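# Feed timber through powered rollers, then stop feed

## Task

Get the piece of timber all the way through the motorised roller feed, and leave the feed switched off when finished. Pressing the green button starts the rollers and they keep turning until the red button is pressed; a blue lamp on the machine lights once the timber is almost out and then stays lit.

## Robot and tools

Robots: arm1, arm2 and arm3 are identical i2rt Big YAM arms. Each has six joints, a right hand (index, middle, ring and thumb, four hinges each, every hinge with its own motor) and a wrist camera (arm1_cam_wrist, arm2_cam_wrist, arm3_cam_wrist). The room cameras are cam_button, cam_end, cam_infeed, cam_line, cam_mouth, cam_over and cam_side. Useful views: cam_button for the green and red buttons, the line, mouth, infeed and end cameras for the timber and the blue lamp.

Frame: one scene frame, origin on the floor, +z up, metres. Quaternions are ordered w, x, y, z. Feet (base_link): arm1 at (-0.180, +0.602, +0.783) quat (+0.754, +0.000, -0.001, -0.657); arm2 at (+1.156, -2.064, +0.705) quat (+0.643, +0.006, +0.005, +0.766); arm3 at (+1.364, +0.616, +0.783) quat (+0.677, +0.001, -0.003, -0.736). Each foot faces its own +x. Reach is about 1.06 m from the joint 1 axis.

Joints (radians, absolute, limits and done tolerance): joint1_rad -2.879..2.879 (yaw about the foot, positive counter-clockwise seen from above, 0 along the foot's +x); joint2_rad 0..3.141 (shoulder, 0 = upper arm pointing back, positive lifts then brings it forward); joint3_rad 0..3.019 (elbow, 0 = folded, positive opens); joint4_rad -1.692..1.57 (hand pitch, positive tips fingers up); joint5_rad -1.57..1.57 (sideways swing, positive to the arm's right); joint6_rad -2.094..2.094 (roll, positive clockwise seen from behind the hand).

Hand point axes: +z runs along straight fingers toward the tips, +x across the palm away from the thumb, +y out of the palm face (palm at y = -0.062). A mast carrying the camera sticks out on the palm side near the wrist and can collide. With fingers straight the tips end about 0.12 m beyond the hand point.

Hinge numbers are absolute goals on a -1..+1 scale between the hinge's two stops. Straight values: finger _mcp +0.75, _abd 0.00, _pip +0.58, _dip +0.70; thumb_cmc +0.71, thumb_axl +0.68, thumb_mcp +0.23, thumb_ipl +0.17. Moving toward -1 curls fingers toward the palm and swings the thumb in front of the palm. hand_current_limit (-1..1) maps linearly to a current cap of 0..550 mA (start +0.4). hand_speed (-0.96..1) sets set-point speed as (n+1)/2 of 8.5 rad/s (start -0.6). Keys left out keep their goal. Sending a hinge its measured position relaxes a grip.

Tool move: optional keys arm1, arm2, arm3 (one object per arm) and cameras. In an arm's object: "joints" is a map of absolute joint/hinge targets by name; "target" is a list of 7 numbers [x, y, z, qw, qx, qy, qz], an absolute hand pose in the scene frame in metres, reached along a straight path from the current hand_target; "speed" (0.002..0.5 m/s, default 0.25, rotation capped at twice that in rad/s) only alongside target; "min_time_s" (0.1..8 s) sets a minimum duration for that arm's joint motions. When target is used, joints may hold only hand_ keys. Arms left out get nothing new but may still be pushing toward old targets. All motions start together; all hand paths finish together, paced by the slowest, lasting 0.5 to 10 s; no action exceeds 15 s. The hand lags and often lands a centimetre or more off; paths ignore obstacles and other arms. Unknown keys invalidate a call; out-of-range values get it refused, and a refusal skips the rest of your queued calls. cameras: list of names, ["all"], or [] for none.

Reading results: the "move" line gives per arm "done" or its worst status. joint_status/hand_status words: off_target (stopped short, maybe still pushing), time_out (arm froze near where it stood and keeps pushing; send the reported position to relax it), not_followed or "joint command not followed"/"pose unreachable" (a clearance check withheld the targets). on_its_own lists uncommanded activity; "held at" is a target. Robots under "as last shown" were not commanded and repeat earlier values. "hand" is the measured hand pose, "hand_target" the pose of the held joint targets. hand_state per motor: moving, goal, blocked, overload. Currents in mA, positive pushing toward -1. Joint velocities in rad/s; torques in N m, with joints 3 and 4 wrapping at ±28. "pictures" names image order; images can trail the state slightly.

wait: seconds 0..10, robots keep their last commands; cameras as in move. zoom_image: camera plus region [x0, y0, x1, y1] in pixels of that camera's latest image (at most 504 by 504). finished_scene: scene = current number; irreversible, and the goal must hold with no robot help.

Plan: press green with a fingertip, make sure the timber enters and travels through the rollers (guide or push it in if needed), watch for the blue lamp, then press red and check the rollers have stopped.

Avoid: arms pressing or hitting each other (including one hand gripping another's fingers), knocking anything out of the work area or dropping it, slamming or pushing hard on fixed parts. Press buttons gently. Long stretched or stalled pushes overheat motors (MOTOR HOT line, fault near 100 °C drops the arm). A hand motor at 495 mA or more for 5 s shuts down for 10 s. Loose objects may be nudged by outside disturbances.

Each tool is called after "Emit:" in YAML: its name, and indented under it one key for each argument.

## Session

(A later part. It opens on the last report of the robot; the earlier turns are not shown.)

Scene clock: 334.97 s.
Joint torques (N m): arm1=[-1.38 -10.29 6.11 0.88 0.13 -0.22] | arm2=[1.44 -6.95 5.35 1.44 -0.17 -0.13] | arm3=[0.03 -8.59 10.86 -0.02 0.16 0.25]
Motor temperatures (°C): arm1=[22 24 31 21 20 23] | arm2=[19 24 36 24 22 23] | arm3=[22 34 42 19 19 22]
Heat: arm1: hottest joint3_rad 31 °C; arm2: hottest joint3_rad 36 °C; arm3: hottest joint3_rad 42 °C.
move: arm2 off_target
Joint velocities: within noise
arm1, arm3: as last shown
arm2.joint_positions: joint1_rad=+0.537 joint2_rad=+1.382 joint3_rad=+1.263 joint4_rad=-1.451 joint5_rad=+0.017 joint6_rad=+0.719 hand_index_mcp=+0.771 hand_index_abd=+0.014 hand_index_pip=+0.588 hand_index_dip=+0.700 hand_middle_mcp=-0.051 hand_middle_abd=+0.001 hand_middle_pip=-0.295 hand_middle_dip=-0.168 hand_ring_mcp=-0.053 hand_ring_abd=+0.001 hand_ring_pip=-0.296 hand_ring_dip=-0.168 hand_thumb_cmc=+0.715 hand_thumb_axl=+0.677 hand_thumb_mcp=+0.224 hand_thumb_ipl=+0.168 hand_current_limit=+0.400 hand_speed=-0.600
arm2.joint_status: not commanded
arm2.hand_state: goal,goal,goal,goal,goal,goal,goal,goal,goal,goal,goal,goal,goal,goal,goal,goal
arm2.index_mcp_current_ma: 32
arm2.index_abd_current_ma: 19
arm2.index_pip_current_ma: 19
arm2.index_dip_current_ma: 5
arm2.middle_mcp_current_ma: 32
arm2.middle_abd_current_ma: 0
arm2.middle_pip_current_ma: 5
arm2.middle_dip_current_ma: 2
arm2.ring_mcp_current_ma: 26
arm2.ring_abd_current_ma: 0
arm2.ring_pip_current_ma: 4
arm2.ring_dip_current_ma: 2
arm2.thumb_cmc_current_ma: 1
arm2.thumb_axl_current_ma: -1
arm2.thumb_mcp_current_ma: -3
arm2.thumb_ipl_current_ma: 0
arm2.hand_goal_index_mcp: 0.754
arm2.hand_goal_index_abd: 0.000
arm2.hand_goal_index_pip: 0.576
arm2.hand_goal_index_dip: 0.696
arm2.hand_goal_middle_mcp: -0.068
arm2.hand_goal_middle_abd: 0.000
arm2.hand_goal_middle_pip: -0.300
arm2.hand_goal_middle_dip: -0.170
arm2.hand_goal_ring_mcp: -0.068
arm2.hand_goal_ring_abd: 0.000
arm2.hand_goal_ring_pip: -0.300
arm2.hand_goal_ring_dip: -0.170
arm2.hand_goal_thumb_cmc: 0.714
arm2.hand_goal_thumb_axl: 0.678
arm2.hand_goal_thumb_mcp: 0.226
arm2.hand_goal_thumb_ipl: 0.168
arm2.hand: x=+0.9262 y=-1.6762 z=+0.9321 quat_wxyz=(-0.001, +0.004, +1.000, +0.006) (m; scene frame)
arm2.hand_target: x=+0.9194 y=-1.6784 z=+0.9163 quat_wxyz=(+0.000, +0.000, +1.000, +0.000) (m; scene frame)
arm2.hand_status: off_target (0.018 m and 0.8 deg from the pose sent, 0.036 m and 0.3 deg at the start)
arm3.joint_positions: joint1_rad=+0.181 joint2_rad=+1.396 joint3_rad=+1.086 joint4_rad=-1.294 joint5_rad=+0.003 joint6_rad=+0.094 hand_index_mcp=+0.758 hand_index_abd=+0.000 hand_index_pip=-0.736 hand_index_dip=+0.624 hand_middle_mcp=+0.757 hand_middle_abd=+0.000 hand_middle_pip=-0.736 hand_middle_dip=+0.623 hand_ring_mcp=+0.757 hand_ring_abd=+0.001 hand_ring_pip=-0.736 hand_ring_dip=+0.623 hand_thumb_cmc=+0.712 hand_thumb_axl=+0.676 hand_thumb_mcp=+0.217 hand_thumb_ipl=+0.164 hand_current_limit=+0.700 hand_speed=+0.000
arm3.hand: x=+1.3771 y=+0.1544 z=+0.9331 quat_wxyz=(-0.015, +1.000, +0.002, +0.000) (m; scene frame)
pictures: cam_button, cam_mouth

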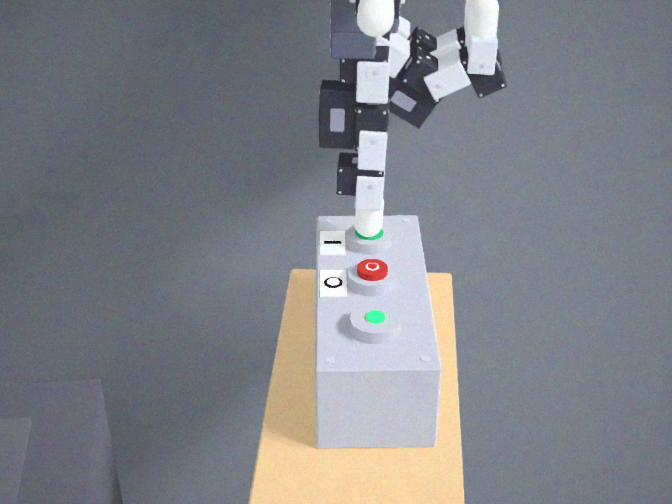

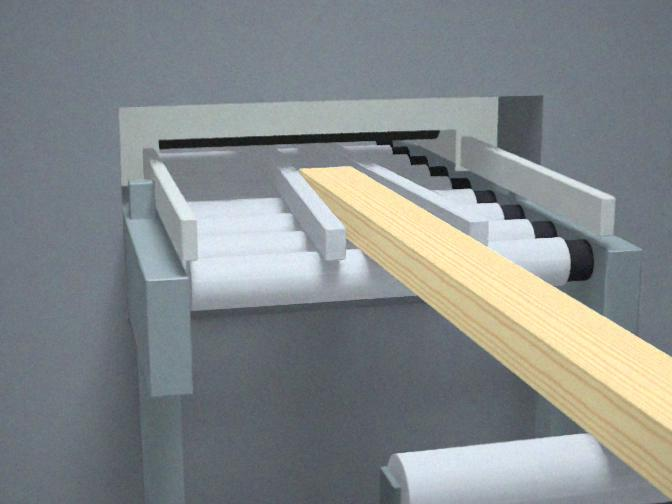

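Emit:
move:
  arm2: {"target": [0.919, -1.678, 0.972, 0, 0, 1, 0], "speed": 0.12}
  arm3: {"joints": {"joint1_rad": 0.3, "joint2_rad": 1.2, "joint3_rad": 0.9, "joint4_rad": -1.3}, "min_time_s": 1.2}
  arm1: {"target": [-0.15, 0.12, 0.755, 0, 1, 0, 0], "speed": 0.12}

Emit:
move:
  arm2: {"target": [0.969, -1.676, 0.96, 0, 0, 1, 0], "speed": 0.1}
  arm1: {"target": [-0.145, 0.12, 0.729, 0, 1, 0, 0], "speed": 0.12}
  cameras: ["cam_button", "cam_over", "cam_end", "cam_line", "cam_infeed"]

Scene clock: 345.57 s.
Joint torques (N m): arm1=[-1.38 -10.99 5.19 0.88 0.13 -0.22] | arm2=[1.96 -7.77 10.52 -0.23 -0.05 -0.12] | arm3=[0.5 -6.89 6.54 0.16 0.16 0.24]
Motor temperatures (°C): arm1=[22 24 31 21 20 23] | arm2=[19 24 36 24 22 23] | arm3=[22 33 44 19 19 22]
Heat: arm1: hottest joint3_rad 31 °C; arm2: hottest joint3_rad 36 °C; arm3: hottest joint3_rad 44 °C.
move: arm1 off_target; arm2 off_target; arm3 done
Joint velocities: within noise
arm1.joint_positions: joint1_rad=+0.011 joint2_rad=+1.676 joint3_rad=+0.893 joint4_rad=-0.770 joint5_rad=+0.000 joint6_rad=+0.148 hand_index_mcp=+0.755 hand_index_abd=+0.000 hand_index_pip=-0.729 hand_index_dip=+0.623 hand_middle_mcp=+0.755 hand_middle_abd=+0.000 hand_middle_pip=-0.730 hand_middle_dip=+0.623 hand_ring_mcp=+0.755 hand_ring_abd=+0.000 hand_ring_pip=-0.731 hand_ring_dip=+0.623 hand_thumb_cmc=+0.502 hand_thumb_axl=+0.677 hand_thumb_mcp=+0.223 hand_thumb_ipl=+0.168 hand_current_limit=+0.700 hand_speed=+0.000
arm1.joint_status: not commanded
arm1.hand_state: goal,goal,goal,goal,goal,goal,goal,goal,goal,goal,goal,goal,goal,goal,goal,goal
arm1.index_mcp_current_ma: 4
arm1.index_abd_current_ma: 1
arm1.index_pip_current_ma: 35
arm1.index_dip_current_ma: 14
arm1.middle_mcp_current_ma: 4
arm1.middle_abd_current_ma: 1
arm1.middle_pip_current_ma: 28
arm1.middle_dip_current_ma: 14
arm1.ring_mcp_current_ma: 4
arm1.ring_abd_current_ma: 1
arm1.ring_pip_current_ma: 27
arm1.ring_dip_current_ma: 14
arm1.thumb_cmc_current_ma: 9
arm1.thumb_axl_current_ma: -4
arm1.thumb_mcp_current_ma: -18
arm1.thumb_ipl_current_ma: -2
arm1.hand_goal_index_mcp: 0.754
arm1.hand_goal_index_abd: 0.000
arm1.hand_goal_index_pip: -0.736
arm1.hand_goal_index_dip: 0.620
arm1.hand_goal_middle_mcp: 0.754
arm1.hand_goal_middle_abd: 0.000
arm1.hand_goal_middle_pip: -0.736
arm1.hand_goal_middle_dip: 0.620
arm1.hand_goal_ring_mcp: 0.754
arm1.hand_goal_ring_abd: 0.000
arm1.hand_goal_ring_pip: -0.736
arm1.hand_goal_ring_dip: 0.620
arm1.hand_goal_thumb_cmc: 0.500
arm1.hand_goal_thumb_axl: 0.678
arm1.hand_goal_thumb_mcp: 0.226
arm1.hand_goal_thumb_ipl: 0.168
arm1.hand: x=-0.1444 y=+0.1169 z=+0.7687 quat_wxyz=(+0.009, +1.000, -0.001, +0.002) (m; scene frame)
arm1.hand_target: x=-0.1499 y=+0.1205 z=+0.7554 quat_wxyz=(+0.000, +1.000, +0.000, +0.000) (m; scene frame)
arm1.hand_status: off_target (0.015 m and 1.1 deg from the pose sent, 0.057 m and 0.7 deg at the start)
arm2.joint_positions: joint1_rad=+0.538 joint2_rad=+1.382 joint3_rad=+1.324 joint4_rad=-1.558 joint5_rad=+0.013 joint6_rad=+0.719 hand_index_mcp=+0.749 hand_index_abd=-0.003 hand_index_pip=+0.574 hand_index_dip=+0.696 hand_middle_mcp=-0.051 hand_middle_abd=+0.001 hand_middle_pip=-0.295 hand_middle_dip=-0.168 hand_ring_mcp=-0.053 hand_ring_abd=+0.001 hand_ring_pip=-0.296 hand_ring_dip=-0.168 hand_thumb_cmc=+0.715 hand_thumb_axl=+0.677 hand_thumb_mcp=+0.224 hand_thumb_ipl=+0.168 hand_current_limit=+0.400 hand_speed=-0.600
arm2.joint_status: not commanded
arm2.hand_state: goal,goal,goal,goal,goal,goal,goal,goal,goal,goal,goal,goal,goal,goal,goal,goal
arm2.index_mcp_current_ma: -7
arm2.index_abd_current_ma: -3
arm2.index_pip_current_ma: -2
arm2.index_dip_current_ma: 0
arm2.middle_mcp_current_ma: 32
arm2.middle_abd_current_ma: 0
arm2.middle_pip_current_ma: 5
arm2.middle_dip_current_ma: 2
arm2.ring_mcp_current_ma: 26
arm2.ring_abd_current_ma: 0
arm2.ring_pip_current_ma: 4
arm2.ring_dip_current_ma: 2
arm2.thumb_cmc_current_ma: 1
arm2.thumb_axl_current_ma: -1
arm2.thumb_mcp_current_ma: -3
arm2.thumb_ipl_current_ma: 0
arm2.hand_goal_index_mcp: 0.754
arm2.hand_goal_index_abd: 0.000
arm2.hand_goal_index_pip: 0.576
arm2.hand_goal_index_dip: 0.696
arm2.hand_goal_middle_mcp: -0.068
arm2.hand_goal_middle_abd: 0.000
arm2.hand_goal_middle_pip: -0.300
arm2.hand_goal_middle_dip: -0.170
arm2.hand_goal_ring_mcp: -0.068
arm2.hand_goal_ring_abd: 0.000
arm2.hand_goal_ring_pip: -0.300
arm2.hand_goal_ring_dip: -0.170
arm2.hand_goal_thumb_cmc: 0.714
arm2.hand_goal_thumb_axl: 0.678
arm2.hand_goal_thumb_mcp: 0.226
arm2.hand_goal_thumb_ipl: 0.168
arm2.hand: x=+0.9316 y=-1.6841 z=+0.9531 quat_wxyz=(+0.012, +0.003, +1.000, -0.013) (m; scene frame)
arm2.hand_target: x=+0.9195 y=-1.6786 z=+0.9719 quat_wxyz=(+0.000, +0.000, +1.000, +0.000) (m; scene frame)
arm2.hand_status: off_target (0.024 m and 2.1 deg from the pose sent, 0.041 m and 0.8 deg at the start)
arm3.joint_positions: joint1_rad=+0.292 joint2_rad=+1.207 joint3_rad=+0.915 joint4_rad=-1.294 joint5_rad=+0.003 joint6_rad=+0.094 hand_index_mcp=+0.758 hand_index_abd=+0.000 hand_index_pip=-0.736 hand_index_dip=+0.624 hand_middle_mcp=+0.757 hand_middle_abd=+0.000 hand_middle_pip=-0.736 hand_middle_dip=+0.623 hand_ring_mcp=+0.757 hand_ring_abd=+0.001 hand_ring_pip=-0.736 hand_ring_dip=+0.623 hand_thumb_cmc=+0.712 hand_thumb_axl=+0.676 hand_thumb_mcp=+0.217 hand_thumb_ipl=+0.164 hand_current_limit=+0.700 hand_speed=+0.000
arm3.joint_status: all done
arm3.hand_state: goal,goal,goal,goal,goal,goal,goal,goal,goal,goal,goal,goal,goal,goal,goal,goal
arm3.index_mcp_current_ma: 1
arm3.index_abd_current_ma: 0
arm3.index_pip_current_ma: 0
arm3.index_dip_current_ma: 1
arm3.middle_mcp_current_ma: 1
arm3.middle_abd_current_ma: 0
arm3.middle_pip_current_ma: 0
arm3.middle_dip_current_ma: 1
arm3.ring_mcp_current_ma: 1
arm3.ring_abd_current_ma: 0
arm3.ring_pip_current_ma: 0
arm3.ring_dip_current_ma: 1
arm3.thumb_cmc_current_ma: 0
arm3.thumb_axl_current_ma: 0
arm3.thumb_mcp_current_ma: -6
arm3.thumb_ipl_current_ma: -1
arm3.hand_goal_index_mcp: 0.754
arm3.hand_goal_index_abd: 0.000
arm3.hand_goal_index_pip: -0.736
arm3.hand_goal_index_dip: 0.620
arm3.hand_goal_middle_mcp: 0.754
arm3.hand_goal_middle_abd: 0.000
arm3.hand_goal_middle_pip: -0.736
arm3.hand_goal_middle_dip: 0.620
arm3.hand_goal_ring_mcp: 0.754
arm3.hand_goal_ring_abd: 0.000
arm3.hand_goal_ring_pip: -0.736
arm3.hand_goal_ring_dip: 0.620
arm3.hand_goal_thumb_cmc: 0.714
arm3.hand_goal_thumb_axl: 0.678
arm3.hand_goal_thumb_mcp: 0.226
arm3.hand_goal_thumb_ipl: 0.168
arm3.hand: x=+1.4144 y=+0.2231 z=+0.9342 quat_wxyz=(-0.006, +0.998, +0.058, +0.000) (m; scene frame)
arm3.hand_target: x=+1.4149 y=+0.2304 z=+0.9301 quat_wxyz=(-0.012, +0.998, +0.057, -0.002) (m; scene frame)
arm3.hand_status: not commanded
pictures: none

Scene clock: 346.93 s.
Joint torques (N m): arm1=[-0.38 -11.22 4.63 0.91 0.13 -0.11] | arm2=[-0.79 -9.23 6.97 0.61 0.03 -0.24] | arm3=[0.44 -6.65 6.54 0.17 0.15 0.25]
Motor temperatures (°C): arm1=[22 24 31 21 20 23] | arm2=[19 24 36 24 22 23] | arm3=[22 33 43 19 19 22]
Heat: arm1: hottest joint3_rad 31 °C; arm2: hottest joint3_rad 36 °C; arm3: hottest joint3_rad 43 °C.
move: arm1 off_target; arm2 done
Joint velocities: within noise
arm1.joint_positions: joint1_rad=+0.011 joint2_rad=+1.734 joint3_rad=+0.882 joint4_rad=-0.697 joint5_rad=+0.000 joint6_rad=+0.148 hand_index_mcp=+0.755 hand_index_abd=+0.000 hand_index_pip=-0.729 hand_index_dip=+0.623 hand_middle_mcp=+0.755 hand_middle_abd=+0.000 hand_middle_pip=-0.730 hand_middle_dip=+0.623 hand_ring_mcp=+0.755 hand_ring_abd=+0.000 hand_ring_pip=-0.731 hand_ring_dip=+0.623 hand_thumb_cmc=+0.502 hand_thumb_axl=+0.677 hand_thumb_mcp=+0.223 hand_thumb_ipl=+0.168 hand_current_limit=+0.700 hand_speed=+0.000
arm1.joint_status: not commanded
arm1.hand_state: goal,goal,goal,goal,goal,goal,goal,goal,goal,goal,goal,goal,goal,goal,goal,goal
arm1.index_mcp_current_ma: 4
arm1.index_abd_current_ma: 1
arm1.index_pip_current_ma: 35
arm1.index_dip_current_ma: 14
arm1.middle_mcp_current_ma: 4
arm1.middle_abd_current_ma: 1
arm1.middle_pip_current_ma: 28
arm1.middle_dip_current_ma: 14
arm1.ring_mcp_current_ma: 4
arm1.ring_abd_current_ma: 1
arm1.ring_pip_current_ma: 27
arm1.ring_dip_current_ma: 14
arm1.thumb_cmc_current_ma: 9
arm1.thumb_axl_current_ma: -4
arm1.thumb_mcp_current_ma: -18
arm1.thumb_ipl_current_ma: -2
arm1.hand_goal_index_mcp: 0.754
arm1.hand_goal_index_abd: 0.000
arm1.hand_goal_index_pip: -0.736
arm1.hand_goal_index_dip: 0.620
arm1.hand_goal_middle_mcp: 0.754
arm1.hand_goal_middle_abd: 0.000
arm1.hand_goal_middle_pip: -0.736
arm1.hand_goal_middle_dip: 0.620
arm1.hand_goal_ring_mcp: 0.754
arm1.hand_goal_ring_abd: 0.000
arm1.hand_goal_ring_pip: -0.736
arm1.hand_goal_ring_dip: 0.620
arm1.hand_goal_thumb_cmc: 0.500
arm1.hand_goal_thumb_axl: 0.678
arm1.hand_goal_thumb_mcp: 0.226
arm1.hand_goal_thumb_ipl: 0.168
arm1.hand: x=-0.1439 y=+0.1139 z=+0.7441 quat_wxyz=(+0.011, +1.000, -0.001, +0.003) (m; scene frame)
arm1.hand_target: x=-0.1450 y=+0.1203 z=+0.7296 quat_wxyz=(+0.000, +1.000, +0.000, +0.000) (m; scene frame)
arm1.hand_status: off_target (0.016 m and 1.3 deg from the pose sent, 0.040 m and 1.1 deg at the start)
arm2.joint_positions: joint1_rad=+0.457 joint2_rad=+1.334 joint3_rad=+1.272 joint4_rad=-1.552 joint5_rad=+0.014 joint6_rad=+0.631 hand_index_mcp=+0.749 hand_index_abd=-0.003 hand_index_pip=+0.574 hand_index_dip=+0.696 hand_middle_mcp=-0.051 hand_middle_abd=+0.001 hand_middle_pip=-0.295 hand_middle_dip=-0.168 hand_ring_mcp=-0.053 hand_ring_abd=+0.001 hand_ring_pip=-0.296 hand_ring_dip=-0.168 hand_thumb_cmc=+0.715 hand_thumb_axl=+0.677 hand_thumb_mcp=+0.224 hand_thumb_ipl=+0.168 hand_current_limit=+0.400 hand_speed=-0.600
arm2.joint_status: not commanded
arm2.hand_state: goal,goal,goal,goal,goal,goal,goal,goal,goal,goal,goal,goal,goal,goal,goal,goal
arm2.index_mcp_current_ma: -6
arm2.index_abd_current_ma: -2
arm2.index_pip_current_ma: -2
arm2.index_dip_current_ma: 0
arm2.middle_mcp_current_ma: 32
arm2.middle_abd_current_ma: 0
arm2.middle_pip_current_ma: 5
arm2.middle_dip_current_ma: 2
arm2.ring_mcp_current_ma: 26
arm2.ring_abd_current_ma: 0
arm2.ring_pip_current_ma: 4
arm2.ring_dip_current_ma: 2
arm2.thumb_cmc_current_ma: 1
arm2.thumb_axl_current_ma: -1
arm2.thumb_mcp_current_ma: -3
arm2.thumb_ipl_current_ma: 0
arm2.hand_goal_index_mcp: 0.754
arm2.hand_goal_index_abd: 0.000
arm2.hand_goal_index_pip: 0.576
arm2.hand_goal_index_dip: 0.696
arm2.hand_goal_middle_mcp: -0.068
arm2.hand_goal_middle_abd: 0.000
arm2.hand_goal_middle_pip: -0.300
arm2.hand_goal_middle_dip: -0.170
arm2.hand_goal_ring_mcp: -0.068
arm2.hand_goal_ring_abd: 0.000
arm2.hand_goal_ring_pip: -0.300
arm2.hand_goal_ring_dip: -0.170
arm2.hand_goal_thumb_cmc: 0.714
arm2.hand_goal_thumb_axl: 0.678
arm2.hand_goal_thumb_mcp: 0.226
arm2.hand_goal_thumb_ipl: 0.168
arm2.hand: x=+0.9666 y=-1.6788 z=+0.9505 quat_wxyz=(+0.011, -0.001, +1.000, -0.013) (m; scene frame)
arm2.hand_target: x=+0.9690 y=-1.6762 z=+0.9601 quat_wxyz=(+0.000, +0.000, +1.000, +0.000) (m; scene frame)
arm2.hand_status: done (0.010 m and 2.0 deg from the pose sent, 0.039 m and 2.1 deg at the start)
arm3: as last shown
pictures: cam_button, cam_end, cam_infeed, cam_line, cam_over

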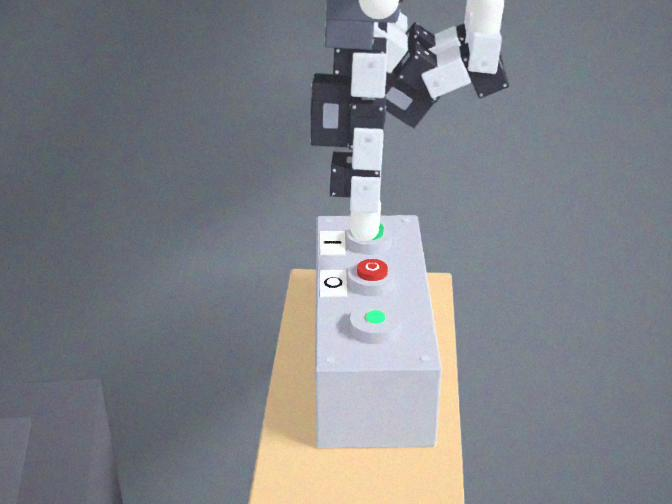

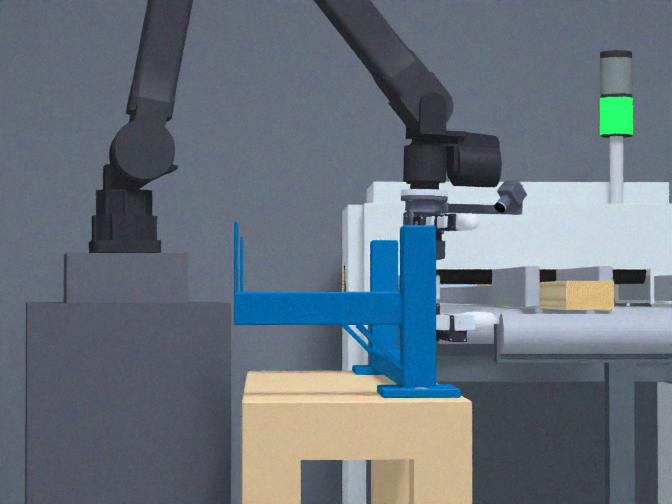

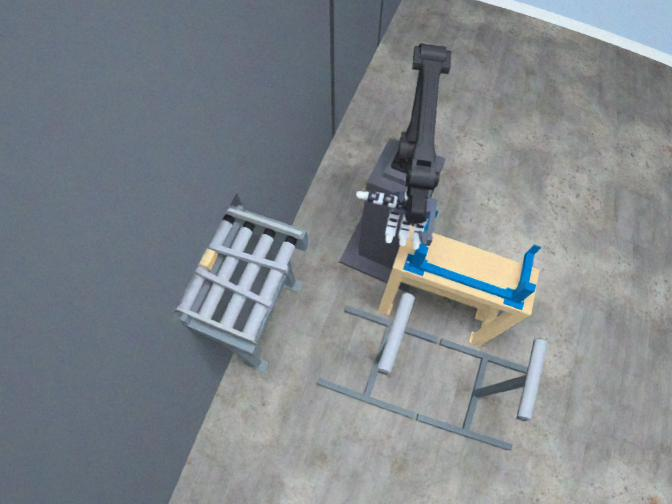

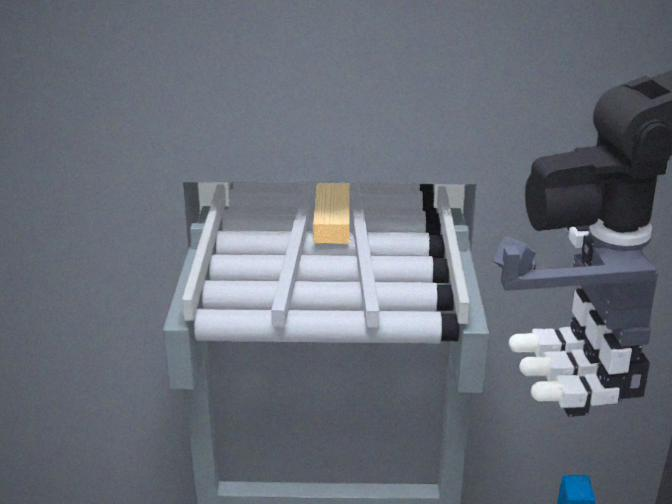

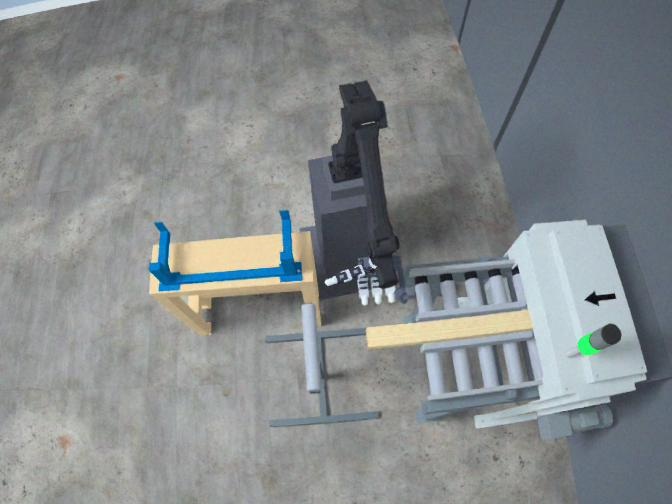

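Emit:
move:
  arm2: {"target": [0.983, -1.673, 0.962, 0, 0, 1, 0], "speed": 0.08}
  cameras: ["cam_button", "cam_over", "cam_end"]

Scene clock: 355.97 s.
Joint torques (N m): arm1=[-0.44 -11.22 4.63 0.91 0.13 -0.11] | arm2=[-0.79 -9.17 7.12 0.31 -0.02 -0.32] | arm3=[0.38 -6.83 6.58 0.17 0.15 0.25]
Motor temperatures (°C): arm1=[22 24 31 21 20 23] | arm2=[19 24 36 24 22 23] | arm3=[22 31 42 19 19 22]
Heat: arm1: hottest joint3_rad 31 °C; arm2: hottest joint3_rad 36 °C; arm3: hottest joint3_rad 42 °C.
move: arm2 off_target
Joint velocities: within noise
arm1, arm3: as last shown
arm1.hand_target: x=-0.1450 y=+0.1203 z=+0.7295 quat_wxyz=(+0.000, +1.000, +0.000, +0.000) (m; scene frame)
arm2.joint_positions: joint1_rad=+0.423 joint2_rad=+1.320 joint3_rad=+1.265 joint4_rad=-1.552 joint5_rad=+0.014 joint6_rad=+0.596 hand_index_mcp=+0.749 hand_index_abd=-0.003 hand_index_pip=+0.574 hand_index_dip=+0.696 hand_middle_mcp=-0.051 hand_middle_abd=+0.001 hand_middle_pip=-0.295 hand_middle_dip=-0.168 hand_ring_mcp=-0.053 hand_ring_abd=+0.001 hand_ring_pip=-0.296 hand_ring_dip=-0.168 hand_thumb_cmc=+0.715 hand_thumb_axl=+0.677 hand_thumb_mcp=+0.224 hand_thumb_ipl=+0.168 hand_current_limit=+0.400 hand_speed=-0.600
arm2.joint_status: not commanded
arm2.hand_state: goal,goal,goal,goal,goal,goal,goal,goal,goal,goal,goal,goal,goal,goal,goal,goal
arm2.index_mcp_current_ma: -6
arm2.index_abd_current_ma: -2
arm2.index_pip_current_ma: -2
arm2.index_dip_current_ma: 0
arm2.middle_mcp_current_ma: 32
arm2.middle_abd_current_ma: 0
arm2.middle_pip_current_ma: 5
arm2.middle_dip_current_ma: 2
arm2.ring_mcp_current_ma: 26
arm2.ring_abd_current_ma: 0
arm2.ring_pip_current_ma: 4
arm2.ring_dip_current_ma: 2
arm2.thumb_cmc_current_ma: 1
arm2.thumb_axl_current_ma: -1
arm2.thumb_mcp_current_ma: -3
arm2.thumb_ipl_current_ma: 0
arm2.hand_goal_index_mcp: 0.754
arm2.hand_goal_index_abd: 0.000
arm2.hand_goal_index_pip: 0.576
arm2.hand_goal_index_dip: 0.696
arm2.hand_goal_middle_mcp: -0.068
arm2.hand_goal_middle_abd: 0.000
arm2.hand_goal_middle_pip: -0.300
arm2.hand_goal_middle_dip: -0.170
arm2.hand_goal_ring_mcp: -0.068
arm2.hand_goal_ring_abd: 0.000
arm2.hand_goal_ring_pip: -0.300
arm2.hand_goal_ring_dip: -0.170
arm2.hand_goal_thumb_cmc: 0.714
arm2.hand_goal_thumb_axl: 0.678
arm2.hand_goal_thumb_mcp: 0.226
arm2.hand_goal_thumb_ipl: 0.168
arm2.hand: x=+0.9788 y=-1.6746 z=+0.9524 quat_wxyz=(+0.009, -0.001, +1.000, -0.011) (m; scene frame)
arm2.hand_target: x=+0.9830 y=-1.6731 z=+0.9620 quat_wxyz=(+0.000, +0.000, +1.000, +0.000) (m; scene frame)
arm2.hand_status: off_target (0.011 m and 1.6 deg from the pose sent, 0.021 m and 2.0 deg at the start)
pictures: cam_button, cam_end, cam_over

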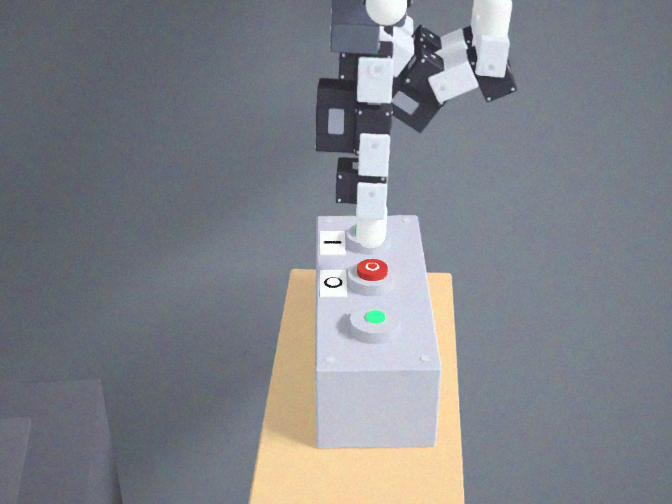

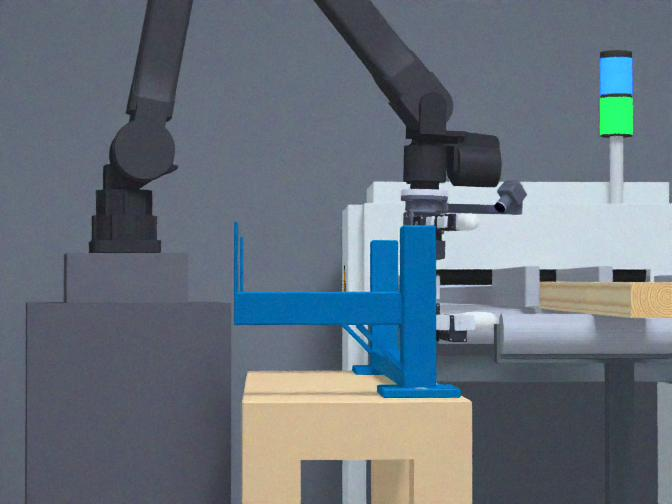

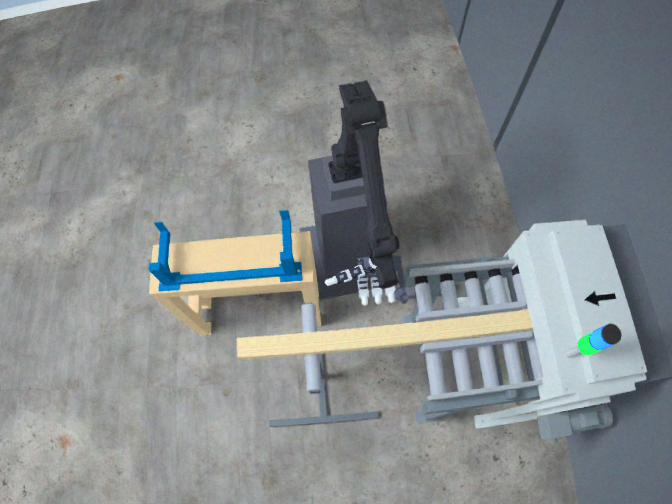

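Emit:
move:
  arm1: {"target": [-0.142, 0.03, 0.722, 0, 1, 0, 0], "speed": 0.15}
  cameras: ["arm1_cam_wrist", "cam_over"]

Emit:
move:
  arm1: {"target": [-0.142, -0.03, 0.726, 0, 1, 0, 0], "speed": 0.12}
  cameras: ["arm1_cam_wrist", "cam_over", "cam_end"]

Scene clock: 370.23 s.
Joint torques (N m): arm1=[-1.32 -13.86 8.38 -0.03 0.13 -0.21] | arm2=[-0.85 -9.47 6.95 0.49 -0.02 -0.27] | arm3=[0.32 -6.71 6.61 0.2 0.15 0.24]
Motor temperatures (°C): arm1=[22 24 31 21 20 23] | arm2=[19 25 35 24 22 23] | arm3=[22 30 40 19 19 22]
Heat: arm1: hottest joint3_rad 31 °C; arm2: hottest joint3_rad 35 °C; arm3: hottest joint3_rad 40 °C.
move: arm1 off_target
Joint velocities: within noise
arm1.joint_positions: joint1_rad=+0.001 joint2_rad=+1.912 joint3_rad=+1.108 joint4_rad=-0.763 joint5_rad=+0.000 joint6_rad=+0.139 hand_index_mcp=+0.755 hand_index_abd=+0.000 hand_index_pip=-0.729 hand_index_dip=+0.623 hand_middle_mcp=+0.755 hand_middle_abd=+0.000 hand_middle_pip=-0.730 hand_middle_dip=+0.623 hand_ring_mcp=+0.755 hand_ring_abd=+0.000 hand_ring_pip=-0.731 hand_ring_dip=+0.623 hand_thumb_cmc=+0.502 hand_thumb_axl=+0.677 hand_thumb_mcp=+0.223 hand_thumb_ipl=+0.168 hand_current_limit=+0.700 hand_speed=+0.000
arm1.joint_status: not commanded
arm1.hand_state: goal,goal,goal,goal,goal,goal,goal,goal,goal,goal,goal,goal,goal,goal,goal,goal
arm1.index_mcp_current_ma: 4
arm1.index_abd_current_ma: 1
arm1.index_pip_current_ma: 35
arm1.index_dip_current_ma: 14
arm1.middle_mcp_current_ma: 4
arm1.middle_abd_current_ma: 1
arm1.middle_pip_current_ma: 28
arm1.middle_dip_current_ma: 14
arm1.ring_mcp_current_ma: 4
arm1.ring_abd_current_ma: 1
arm1.ring_pip_current_ma: 27
arm1.ring_dip_current_ma: 14
arm1.thumb_cmc_current_ma: 8
arm1.thumb_axl_current_ma: -4
arm1.thumb_mcp_current_ma: -18
arm1.thumb_ipl_current_ma: -2
arm1.hand_goal_index_mcp: 0.754
arm1.hand_goal_index_abd: 0.000
arm1.hand_goal_index_pip: -0.736
arm1.hand_goal_index_dip: 0.620
arm1.hand_goal_middle_mcp: 0.754
arm1.hand_goal_middle_abd: 0.000
arm1.hand_goal_middle_pip: -0.736
arm1.hand_goal_middle_dip: 0.620
arm1.hand_goal_ring_mcp: 0.754
arm1.hand_goal_ring_abd: 0.000
arm1.hand_goal_ring_pip: -0.736
arm1.hand_goal_ring_dip: 0.620
arm1.hand_goal_thumb_cmc: 0.500
arm1.hand_goal_thumb_axl: 0.678
arm1.hand_goal_thumb_mcp: 0.226
arm1.hand_goal_thumb_ipl: 0.168
arm1.hand: x=-0.1382 y=+0.0427 z=+0.7267 quat_wxyz=(+0.003, +1.000, -0.001, +0.001) (m; scene frame)
arm1.hand_target: x=-0.1421 y=+0.0306 z=+0.7221 quat_wxyz=(+0.000, +1.000, +0.000, +0.000) (m; scene frame)
arm1.hand_status: off_target (0.014 m and 0.4 deg from the pose sent, 0.087 m and 1.3 deg at the start)
arm2, arm3: as last shown
arm2.joint_positions: joint1_rad=+0.423 joint2_rad=+1.320 joint3_rad=+1.265 joint4_rad=-1.552 joint5_rad=+0.014 joint6_rad=+0.595 hand_index_mcp=+0.749 hand_index_abd=-0.003 hand_index_pip=+0.574 hand_index_dip=+0.696 hand_middle_mcp=-0.051 hand_middle_abd=+0.001 hand_middle_pip=-0.295 hand_middle_dip=-0.168 hand_ring_mcp=-0.053 hand_ring_abd=+0.001 hand_ring_pip=-0.296 hand_ring_dip=-0.168 hand_thumb_cmc=+0.715 hand_thumb_axl=+0.677 hand_thumb_mcp=+0.224 hand_thumb_ipl=+0.168 hand_current_limit=+0.400 hand_speed=-0.600
arm2.hand: x=+0.9788 y=-1.6746 z=+0.9524 quat_wxyz=(+0.009, -0.002, +1.000, -0.011) (m; scene frame)
pictures: arm1_cam_wrist, cam_over

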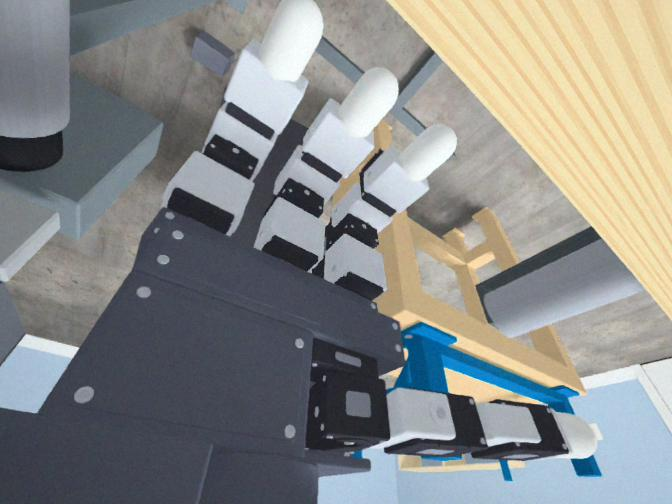

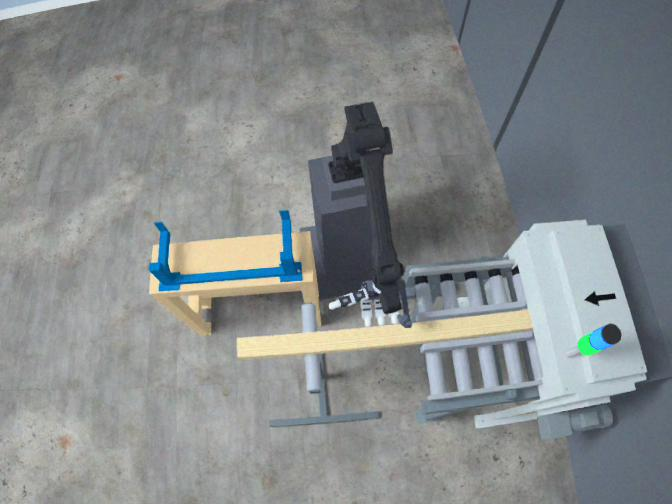

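Scene clock: 371.53 s.
Joint torques (N m): arm1=[-1.32 -15.68 9.26 -0.03 0.13 -0.22] | arm2=[-0.85 -8.41 6.99 0.43 -0.04 -0.25] | arm3=[0.32 -6.59 6.61 0.2 0.14 0.24]
Motor temperatures (°C): arm1=[22 24 32 21 20 23] | arm2=[19 25 35 24 22 23] | arm3=[22 30 40 19 19 22]
Heat: arm1: hottest joint3_rad 32 °C; arm2: hottest joint3_rad 35 °C; arm3: hottest joint3_rad 40 °C.
move: arm1 off_target
Joint velocities: within noise
arm1.joint_positions: joint1_rad=-0.013 joint2_rad=+2.016 joint3_rad=+1.308 joint4_rad=-0.861 joint5_rad=+0.000 joint6_rad=+0.125 hand_index_mcp=+0.755 hand_index_abd=+0.000 hand_index_pip=-0.729 hand_index_dip=+0.623 hand_middle_mcp=+0.755 hand_middle_abd=+0.000 hand_middle_pip=-0.730 hand_middle_dip=+0.623 hand_ring_mcp=+0.755 hand_ring_abd=+0.000 hand_ring_pip=-0.731 hand_ring_dip=+0.623 hand_thumb_cmc=+0.502 hand_thumb_axl=+0.677 hand_thumb_mcp=+0.223 hand_thumb_ipl=+0.168 hand_current_limit=+0.700 hand_speed=+0.000
arm1.joint_status: not commanded
arm1.hand_state: goal,goal,goal,goal,goal,goal,goal,goal,goal,goal,goal,goal,goal,goal,goal,goal
arm1.index_mcp_current_ma: 4
arm1.index_abd_current_ma: 1
arm1.index_pip_current_ma: 35
arm1.index_dip_current_ma: 14
arm1.middle_mcp_current_ma: 4
arm1.middle_abd_current_ma: 1
arm1.middle_pip_current_ma: 28
arm1.middle_dip_current_ma: 14
arm1.ring_mcp_current_ma: 4
arm1.ring_abd_current_ma: 1
arm1.ring_pip_current_ma: 27
arm1.ring_dip_current_ma: 14
arm1.thumb_cmc_current_ma: 8
arm1.thumb_axl_current_ma: -4
arm1.thumb_mcp_current_ma: -18
arm1.thumb_ipl_current_ma: -2
arm1.hand_goal_index_mcp: 0.754
arm1.hand_goal_index_abd: 0.000
arm1.hand_goal_index_pip: -0.736
arm1.hand_goal_index_dip: 0.620
arm1.hand_goal_middle_mcp: 0.754
arm1.hand_goal_middle_abd: 0.000
arm1.hand_goal_middle_pip: -0.736
arm1.hand_goal_middle_dip: 0.620
arm1.hand_goal_ring_mcp: 0.754
arm1.hand_goal_ring_abd: 0.000
arm1.hand_goal_ring_pip: -0.736
arm1.hand_goal_ring_dip: 0.620
arm1.hand_goal_thumb_cmc: 0.500
arm1.hand_goal_thumb_axl: 0.678
arm1.hand_goal_thumb_mcp: 0.226
arm1.hand_goal_thumb_ipl: 0.168
arm1.hand: x=-0.1375 y=-0.0162 z=+0.7320 quat_wxyz=(+0.002, +1.000, -0.001, +0.001) (m; scene frame)
arm1.hand_target: x=-0.1421 y=-0.0293 z=+0.7261 quat_wxyz=(+0.000, +1.000, +0.000, +0.000) (m; scene frame)
arm1.hand_status: off_target (0.016 m and 0.3 deg from the pose sent, 0.073 m and 0.4 deg at the start)
arm2, arm3: as last shown
pictures: arm1_cam_wrist, cam_end, cam_over

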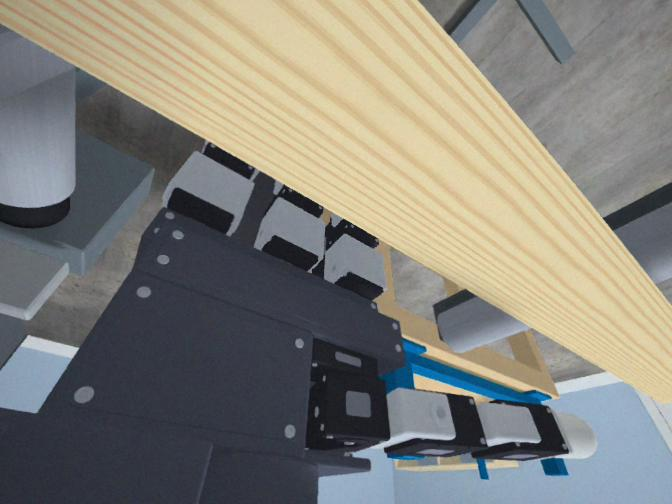

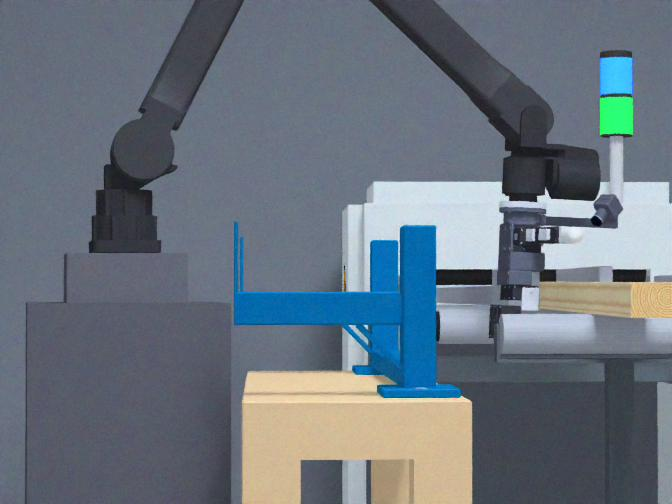

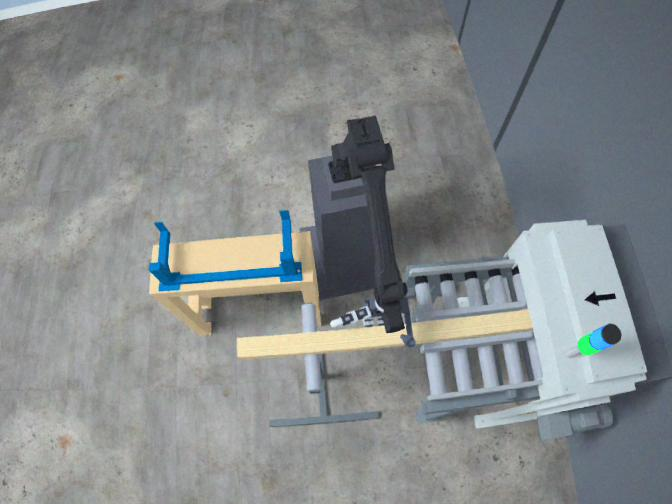

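Emit:
move:
  arm1: {"target": [-0.143, -0.055, 0.73, 0, 1, 0, 0], "speed": 0.1, "joints": {"hand_thumb_cmc": -0.571}}
  cameras: ["arm1_cam_wrist", "cam_over"]

Scene clock: 380.47 s.
Joint torques (N m): arm1=[-1.32 -16.56 9.66 -0.02 0.08 -0.22] | arm2=[-0.44 -8.7 6.97 0.32 -0.02 -0.24] | arm3=[0.38 -6.89 6.54 0.2 0.15 0.24]
Motor temperatures (°C): arm1=[22 24 33 21 20 23] | arm2=[19 25 35 24 22 23] | arm3=[22 30 39 19 19 22]
Heat: arm1: hottest joint3_rad 33 °C; arm2: hottest joint3_rad 35 °C; arm3: hottest joint3_rad 39 °C.
move: arm1 off_target
Joint velocities: within noise
arm1.joint_positions: joint1_rad=-0.019 joint2_rad=+2.058 joint3_rad=+1.399 joint4_rad=-0.909 joint5_rad=+0.000 joint6_rad=+0.119 hand_index_mcp=+0.755 hand_index_abd=+0.000 hand_index_pip=-0.729 hand_index_dip=+0.623 hand_middle_mcp=+0.755 hand_middle_abd=+0.000 hand_middle_pip=-0.730 hand_middle_dip=+0.623 hand_ring_mcp=+0.755 hand_ring_abd=+0.000 hand_ring_pip=-0.731 hand_ring_dip=+0.623 hand_thumb_cmc=-0.568 hand_thumb_axl=+0.677 hand_thumb_mcp=+0.223 hand_thumb_ipl=+0.168 hand_current_limit=+0.700 hand_speed=+0.000
arm1.joint_status: all done
arm1.hand_state: goal,goal,goal,goal,goal,goal,goal,goal,goal,goal,goal,goal,goal,goal,goal,goal
arm1.index_mcp_current_ma: 4
arm1.index_abd_current_ma: 1
arm1.index_pip_current_ma: 35
arm1.index_dip_current_ma: 14
arm1.middle_mcp_current_ma: 4
arm1.middle_abd_current_ma: 1
arm1.middle_pip_current_ma: 28
arm1.middle_dip_current_ma: 14
arm1.ring_mcp_current_ma: 4
arm1.ring_abd_current_ma: 1
arm1.ring_pip_current_ma: 27
arm1.ring_dip_current_ma: 14
arm1.thumb_cmc_current_ma: 10
arm1.thumb_axl_current_ma: -4
arm1.thumb_mcp_current_ma: -18
arm1.thumb_ipl_current_ma: -2
arm1.hand_goal_index_mcp: 0.754
arm1.hand_goal_index_abd: 0.000
arm1.hand_goal_index_pip: -0.736
arm1.hand_goal_index_dip: 0.620
arm1.hand_goal_middle_mcp: 0.754
arm1.hand_goal_middle_abd: 0.000
arm1.hand_goal_middle_pip: -0.736
arm1.hand_goal_middle_dip: 0.620
arm1.hand_goal_ring_mcp: 0.754
arm1.hand_goal_ring_abd: 0.000
arm1.hand_goal_ring_pip: -0.736
arm1.hand_goal_ring_dip: 0.620
arm1.hand_goal_thumb_cmc: -0.570
arm1.hand_goal_thumb_axl: 0.678
arm1.hand_goal_thumb_mcp: 0.226
arm1.hand_goal_thumb_ipl: 0.168
arm1.hand: x=-0.1378 y=-0.0412 z=+0.7368 quat_wxyz=(+0.002, +1.000, -0.001, +0.001) (m; scene frame)
arm1.hand_target: x=-0.1431 y=-0.0541 z=+0.7301 quat_wxyz=(+0.000, +1.000, +0.000, +0.000) (m; scene frame)
arm1.hand_status: off_target (0.016 m and 0.3 deg from the pose sent, 0.039 m and 0.3 deg at the start)
arm2, arm3: as last shown
pictures: arm1_cam_wrist, cam_over

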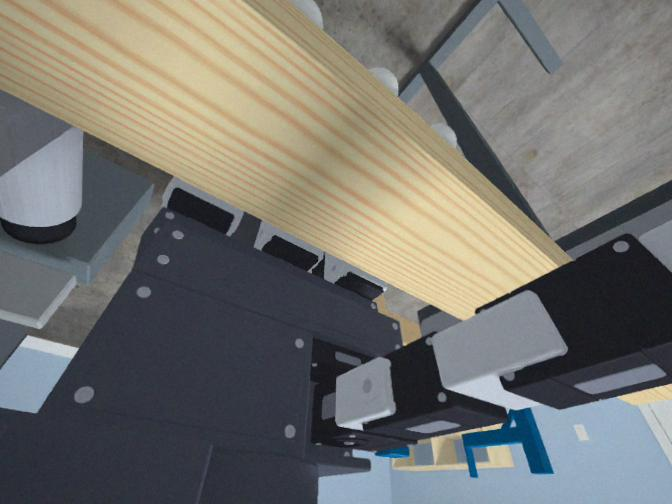

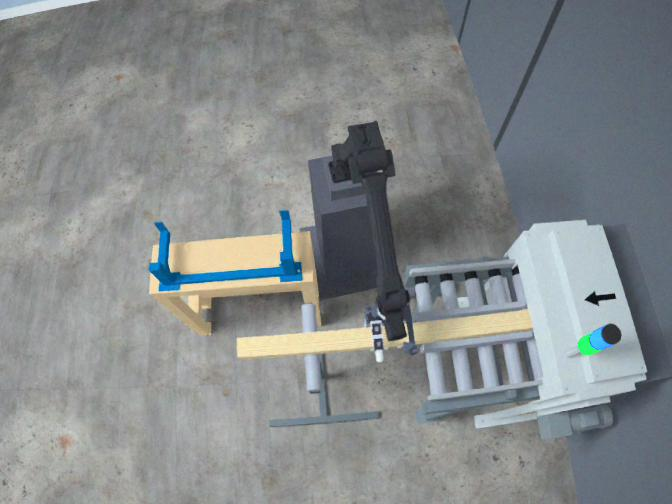

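Emit:
move:
  arm1: {"target": [-0.144, -0.066, 0.733, 0, 1, 0, 0], "speed": 0.08, "joints": {"hand_index_pip": -0.8, "hand_middle_pip": -0.8, "hand_ring_pip": -0.8}}

Emit:
move:
  arm1: {"joints": {"hand_thumb_mcp": -0.2, "hand_thumb_ipl": -0.2}}
  cameras: ["arm1_cam_wrist", "cam_over"]

Scene clock: 391.60 s.
Joint torques (N m): arm1=[-1.38 -16.85 9.99 0.05 0.08 -0.23] | arm2=[-0.67 -9.29 7.01 0.55 -0.02 -0.23] | arm3=[0.15 -6.71 6.56 0.18 0.14 0.25]
Motor temperatures (°C): arm1=[22 24 34 21 20 23] | arm2=[19 25 35 24 22 23] | arm3=[22 29 38 19 19 22]
Heat: arm1: hottest joint3_rad 34 °C; arm2: hottest joint3_rad 35 °C; arm3: hottest joint3_rad 38 °C.
move: arm1 off_target
Joint velocities: within noise
arm1.joint_positions: joint1_rad=-0.022 joint2_rad=+2.075 joint3_rad=+1.438 joint4_rad=-0.935 joint5_rad=+0.000 joint6_rad=+0.116 hand_index_mcp=+0.755 hand_index_abd=+0.000 hand_index_pip=-0.791 hand_index_dip=+0.623 hand_middle_mcp=+0.755 hand_middle_abd=+0.000 hand_middle_pip=-0.793 hand_middle_dip=+0.623 hand_ring_mcp=+0.755 hand_ring_abd=+0.000 hand_ring_pip=-0.793 hand_ring_dip=+0.623 hand_thumb_cmc=-0.568 hand_thumb_axl=+0.677 hand_thumb_mcp=+0.223 hand_thumb_ipl=+0.168 hand_current_limit=+0.700 hand_speed=+0.000
arm1.joint_status: all done
arm1.hand_state: goal,goal,goal,goal,goal,goal,goal,goal,goal,goal,goal,goal,goal,goal,goal,goal
arm1.index_mcp_current_ma: 4
arm1.index_abd_current_ma: 1
arm1.index_pip_current_ma: 45
arm1.index_dip_current_ma: 14
arm1.middle_mcp_current_ma: 4
arm1.middle_abd_current_ma: 1
arm1.middle_pip_current_ma: 36
arm1.middle_dip_current_ma: 14
arm1.ring_mcp_current_ma: 4
arm1.ring_abd_current_ma: 1
arm1.ring_pip_current_ma: 36
arm1.ring_dip_current_ma: 14
arm1.thumb_cmc_current_ma: 10
arm1.thumb_axl_current_ma: -4
arm1.thumb_mcp_current_ma: -18
arm1.thumb_ipl_current_ma: -2
arm1.hand_goal_index_mcp: 0.754
arm1.hand_goal_index_abd: 0.000
arm1.hand_goal_index_pip: -0.800
arm1.hand_goal_index_dip: 0.620
arm1.hand_goal_middle_mcp: 0.754
arm1.hand_goal_middle_abd: 0.000
arm1.hand_goal_middle_pip: -0.800
arm1.hand_goal_middle_dip: 0.620
arm1.hand_goal_ring_mcp: 0.754
arm1.hand_goal_ring_abd: 0.000
arm1.hand_goal_ring_pip: -0.800
arm1.hand_goal_ring_dip: 0.620
arm1.hand_goal_thumb_cmc: -0.570
arm1.hand_goal_thumb_axl: 0.678
arm1.hand_goal_thumb_mcp: 0.226
arm1.hand_goal_thumb_ipl: 0.168
arm1.hand: x=-0.1388 y=-0.0508 z=+0.7392 quat_wxyz=(+0.001, +1.000, -0.001, +0.001) (m; scene frame)
arm1.hand_target: x=-0.1442 y=-0.0651 z=+0.7330 quat_wxyz=(+0.000, +1.000, +0.000, +0.000) (m; scene frame)
arm1.hand_status: off_target (0.017 m and 0.2 deg from the pose sent, 0.026 m and 0.3 deg at the start)
arm2, arm3: as last shown
pictures: none

Scene clock: 392.20 s.
Joint torques (N m): arm1=[-1.38 -16.91 9.95 0.05 0.07 -0.22] | arm2=[-0.44 -9.05 6.95 0.44 0 -0.27] | arm3=[0.56 -6.83 6.58 0.2 0.16 0.24]
Motor temperatures (°C): arm1=[22 25 34 21 20 23] | arm2=[19 25 35 24 22 23] | arm3=[22 29 38 19 19 22]
Heat: arm1: hottest joint3_rad 34 °C; arm2: hottest joint3_rad 35 °C; arm3: hottest joint3_rad 38 °C.
move: arm1 done
Joint velocities: within noise
arm1.joint_positions: joint1_rad=-0.022 joint2_rad=+2.075 joint3_rad=+1.439 joint4_rad=-0.935 joint5_rad=+0.000 joint6_rad=+0.116 hand_index_mcp=+0.755 hand_index_abd=+0.000 hand_index_pip=-0.791 hand_index_dip=+0.623 hand_middle_mcp=+0.755 hand_middle_abd=+0.000 hand_middle_pip=-0.793 hand_middle_dip=+0.623 hand_ring_mcp=+0.755 hand_ring_abd=+0.000 hand_ring_pip=-0.793 hand_ring_dip=+0.623 hand_thumb_cmc=-0.568 hand_thumb_axl=+0.677 hand_thumb_mcp=-0.189 hand_thumb_ipl=-0.192 hand_current_limit=+0.700 hand_speed=+0.000
arm1.joint_status: all done
arm1.hand_state: goal,goal,goal,goal,goal,goal,goal,goal,goal,goal,goal,goal,goal,goal,goal,goal
arm1.index_mcp_current_ma: 4
arm1.index_abd_current_ma: 1
arm1.index_pip_current_ma: 45
arm1.index_dip_current_ma: 14
arm1.middle_mcp_current_ma: 4
arm1.middle_abd_current_ma: 1
arm1.middle_pip_current_ma: 36
arm1.middle_dip_current_ma: 14
arm1.ring_mcp_current_ma: 4
arm1.ring_abd_current_ma: 1
arm1.ring_pip_current_ma: 35
arm1.ring_dip_current_ma: 14
arm1.thumb_cmc_current_ma: 10
arm1.thumb_axl_current_ma: -4
arm1.thumb_mcp_current_ma: 72
arm1.thumb_ipl_current_ma: 52
arm1.hand_goal_index_mcp: 0.754
arm1.hand_goal_index_abd: 0.000
arm1.hand_goal_index_pip: -0.800
arm1.hand_goal_index_dip: 0.620
arm1.hand_goal_middle_mcp: 0.754
arm1.hand_goal_middle_abd: 0.000
arm1.hand_goal_middle_pip: -0.800
arm1.hand_goal_middle_dip: 0.620
arm1.hand_goal_ring_mcp: 0.754
arm1.hand_goal_ring_abd: 0.000
arm1.hand_goal_ring_pip: -0.800
arm1.hand_goal_ring_dip: 0.620
arm1.hand_goal_thumb_cmc: -0.570
arm1.hand_goal_thumb_axl: 0.678
arm1.hand_goal_thumb_mcp: -0.200
arm1.hand_goal_thumb_ipl: -0.200
arm1.hand: x=-0.1388 y=-0.0508 z=+0.7391 quat_wxyz=(+0.000, +1.000, -0.001, +0.001) (m; scene frame)
arm1.hand_target: x=-0.1441 y=-0.0651 z=+0.7331 quat_wxyz=(+0.000, +1.000, +0.000, +0.000) (m; scene frame)
arm1.hand_status: not commanded
arm2, arm3: as last shown
pictures: arm1_cam_wrist, cam_over

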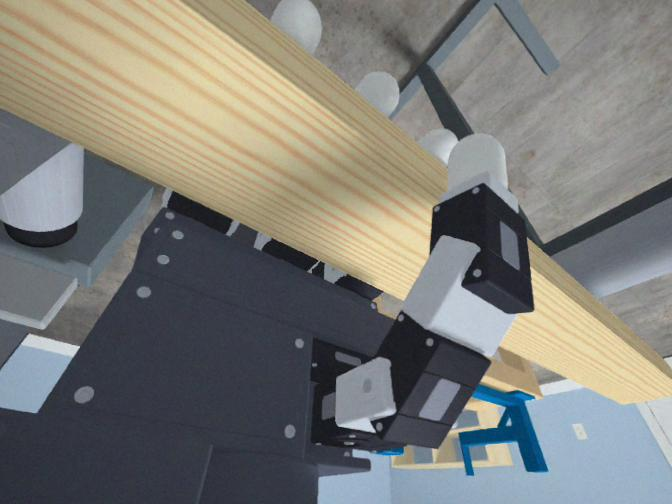

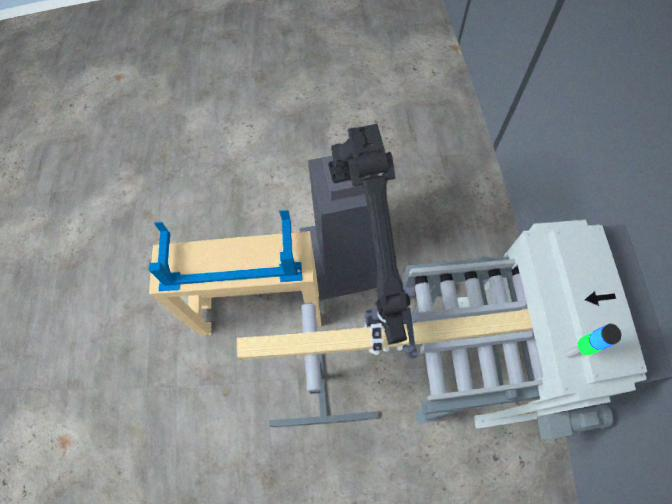

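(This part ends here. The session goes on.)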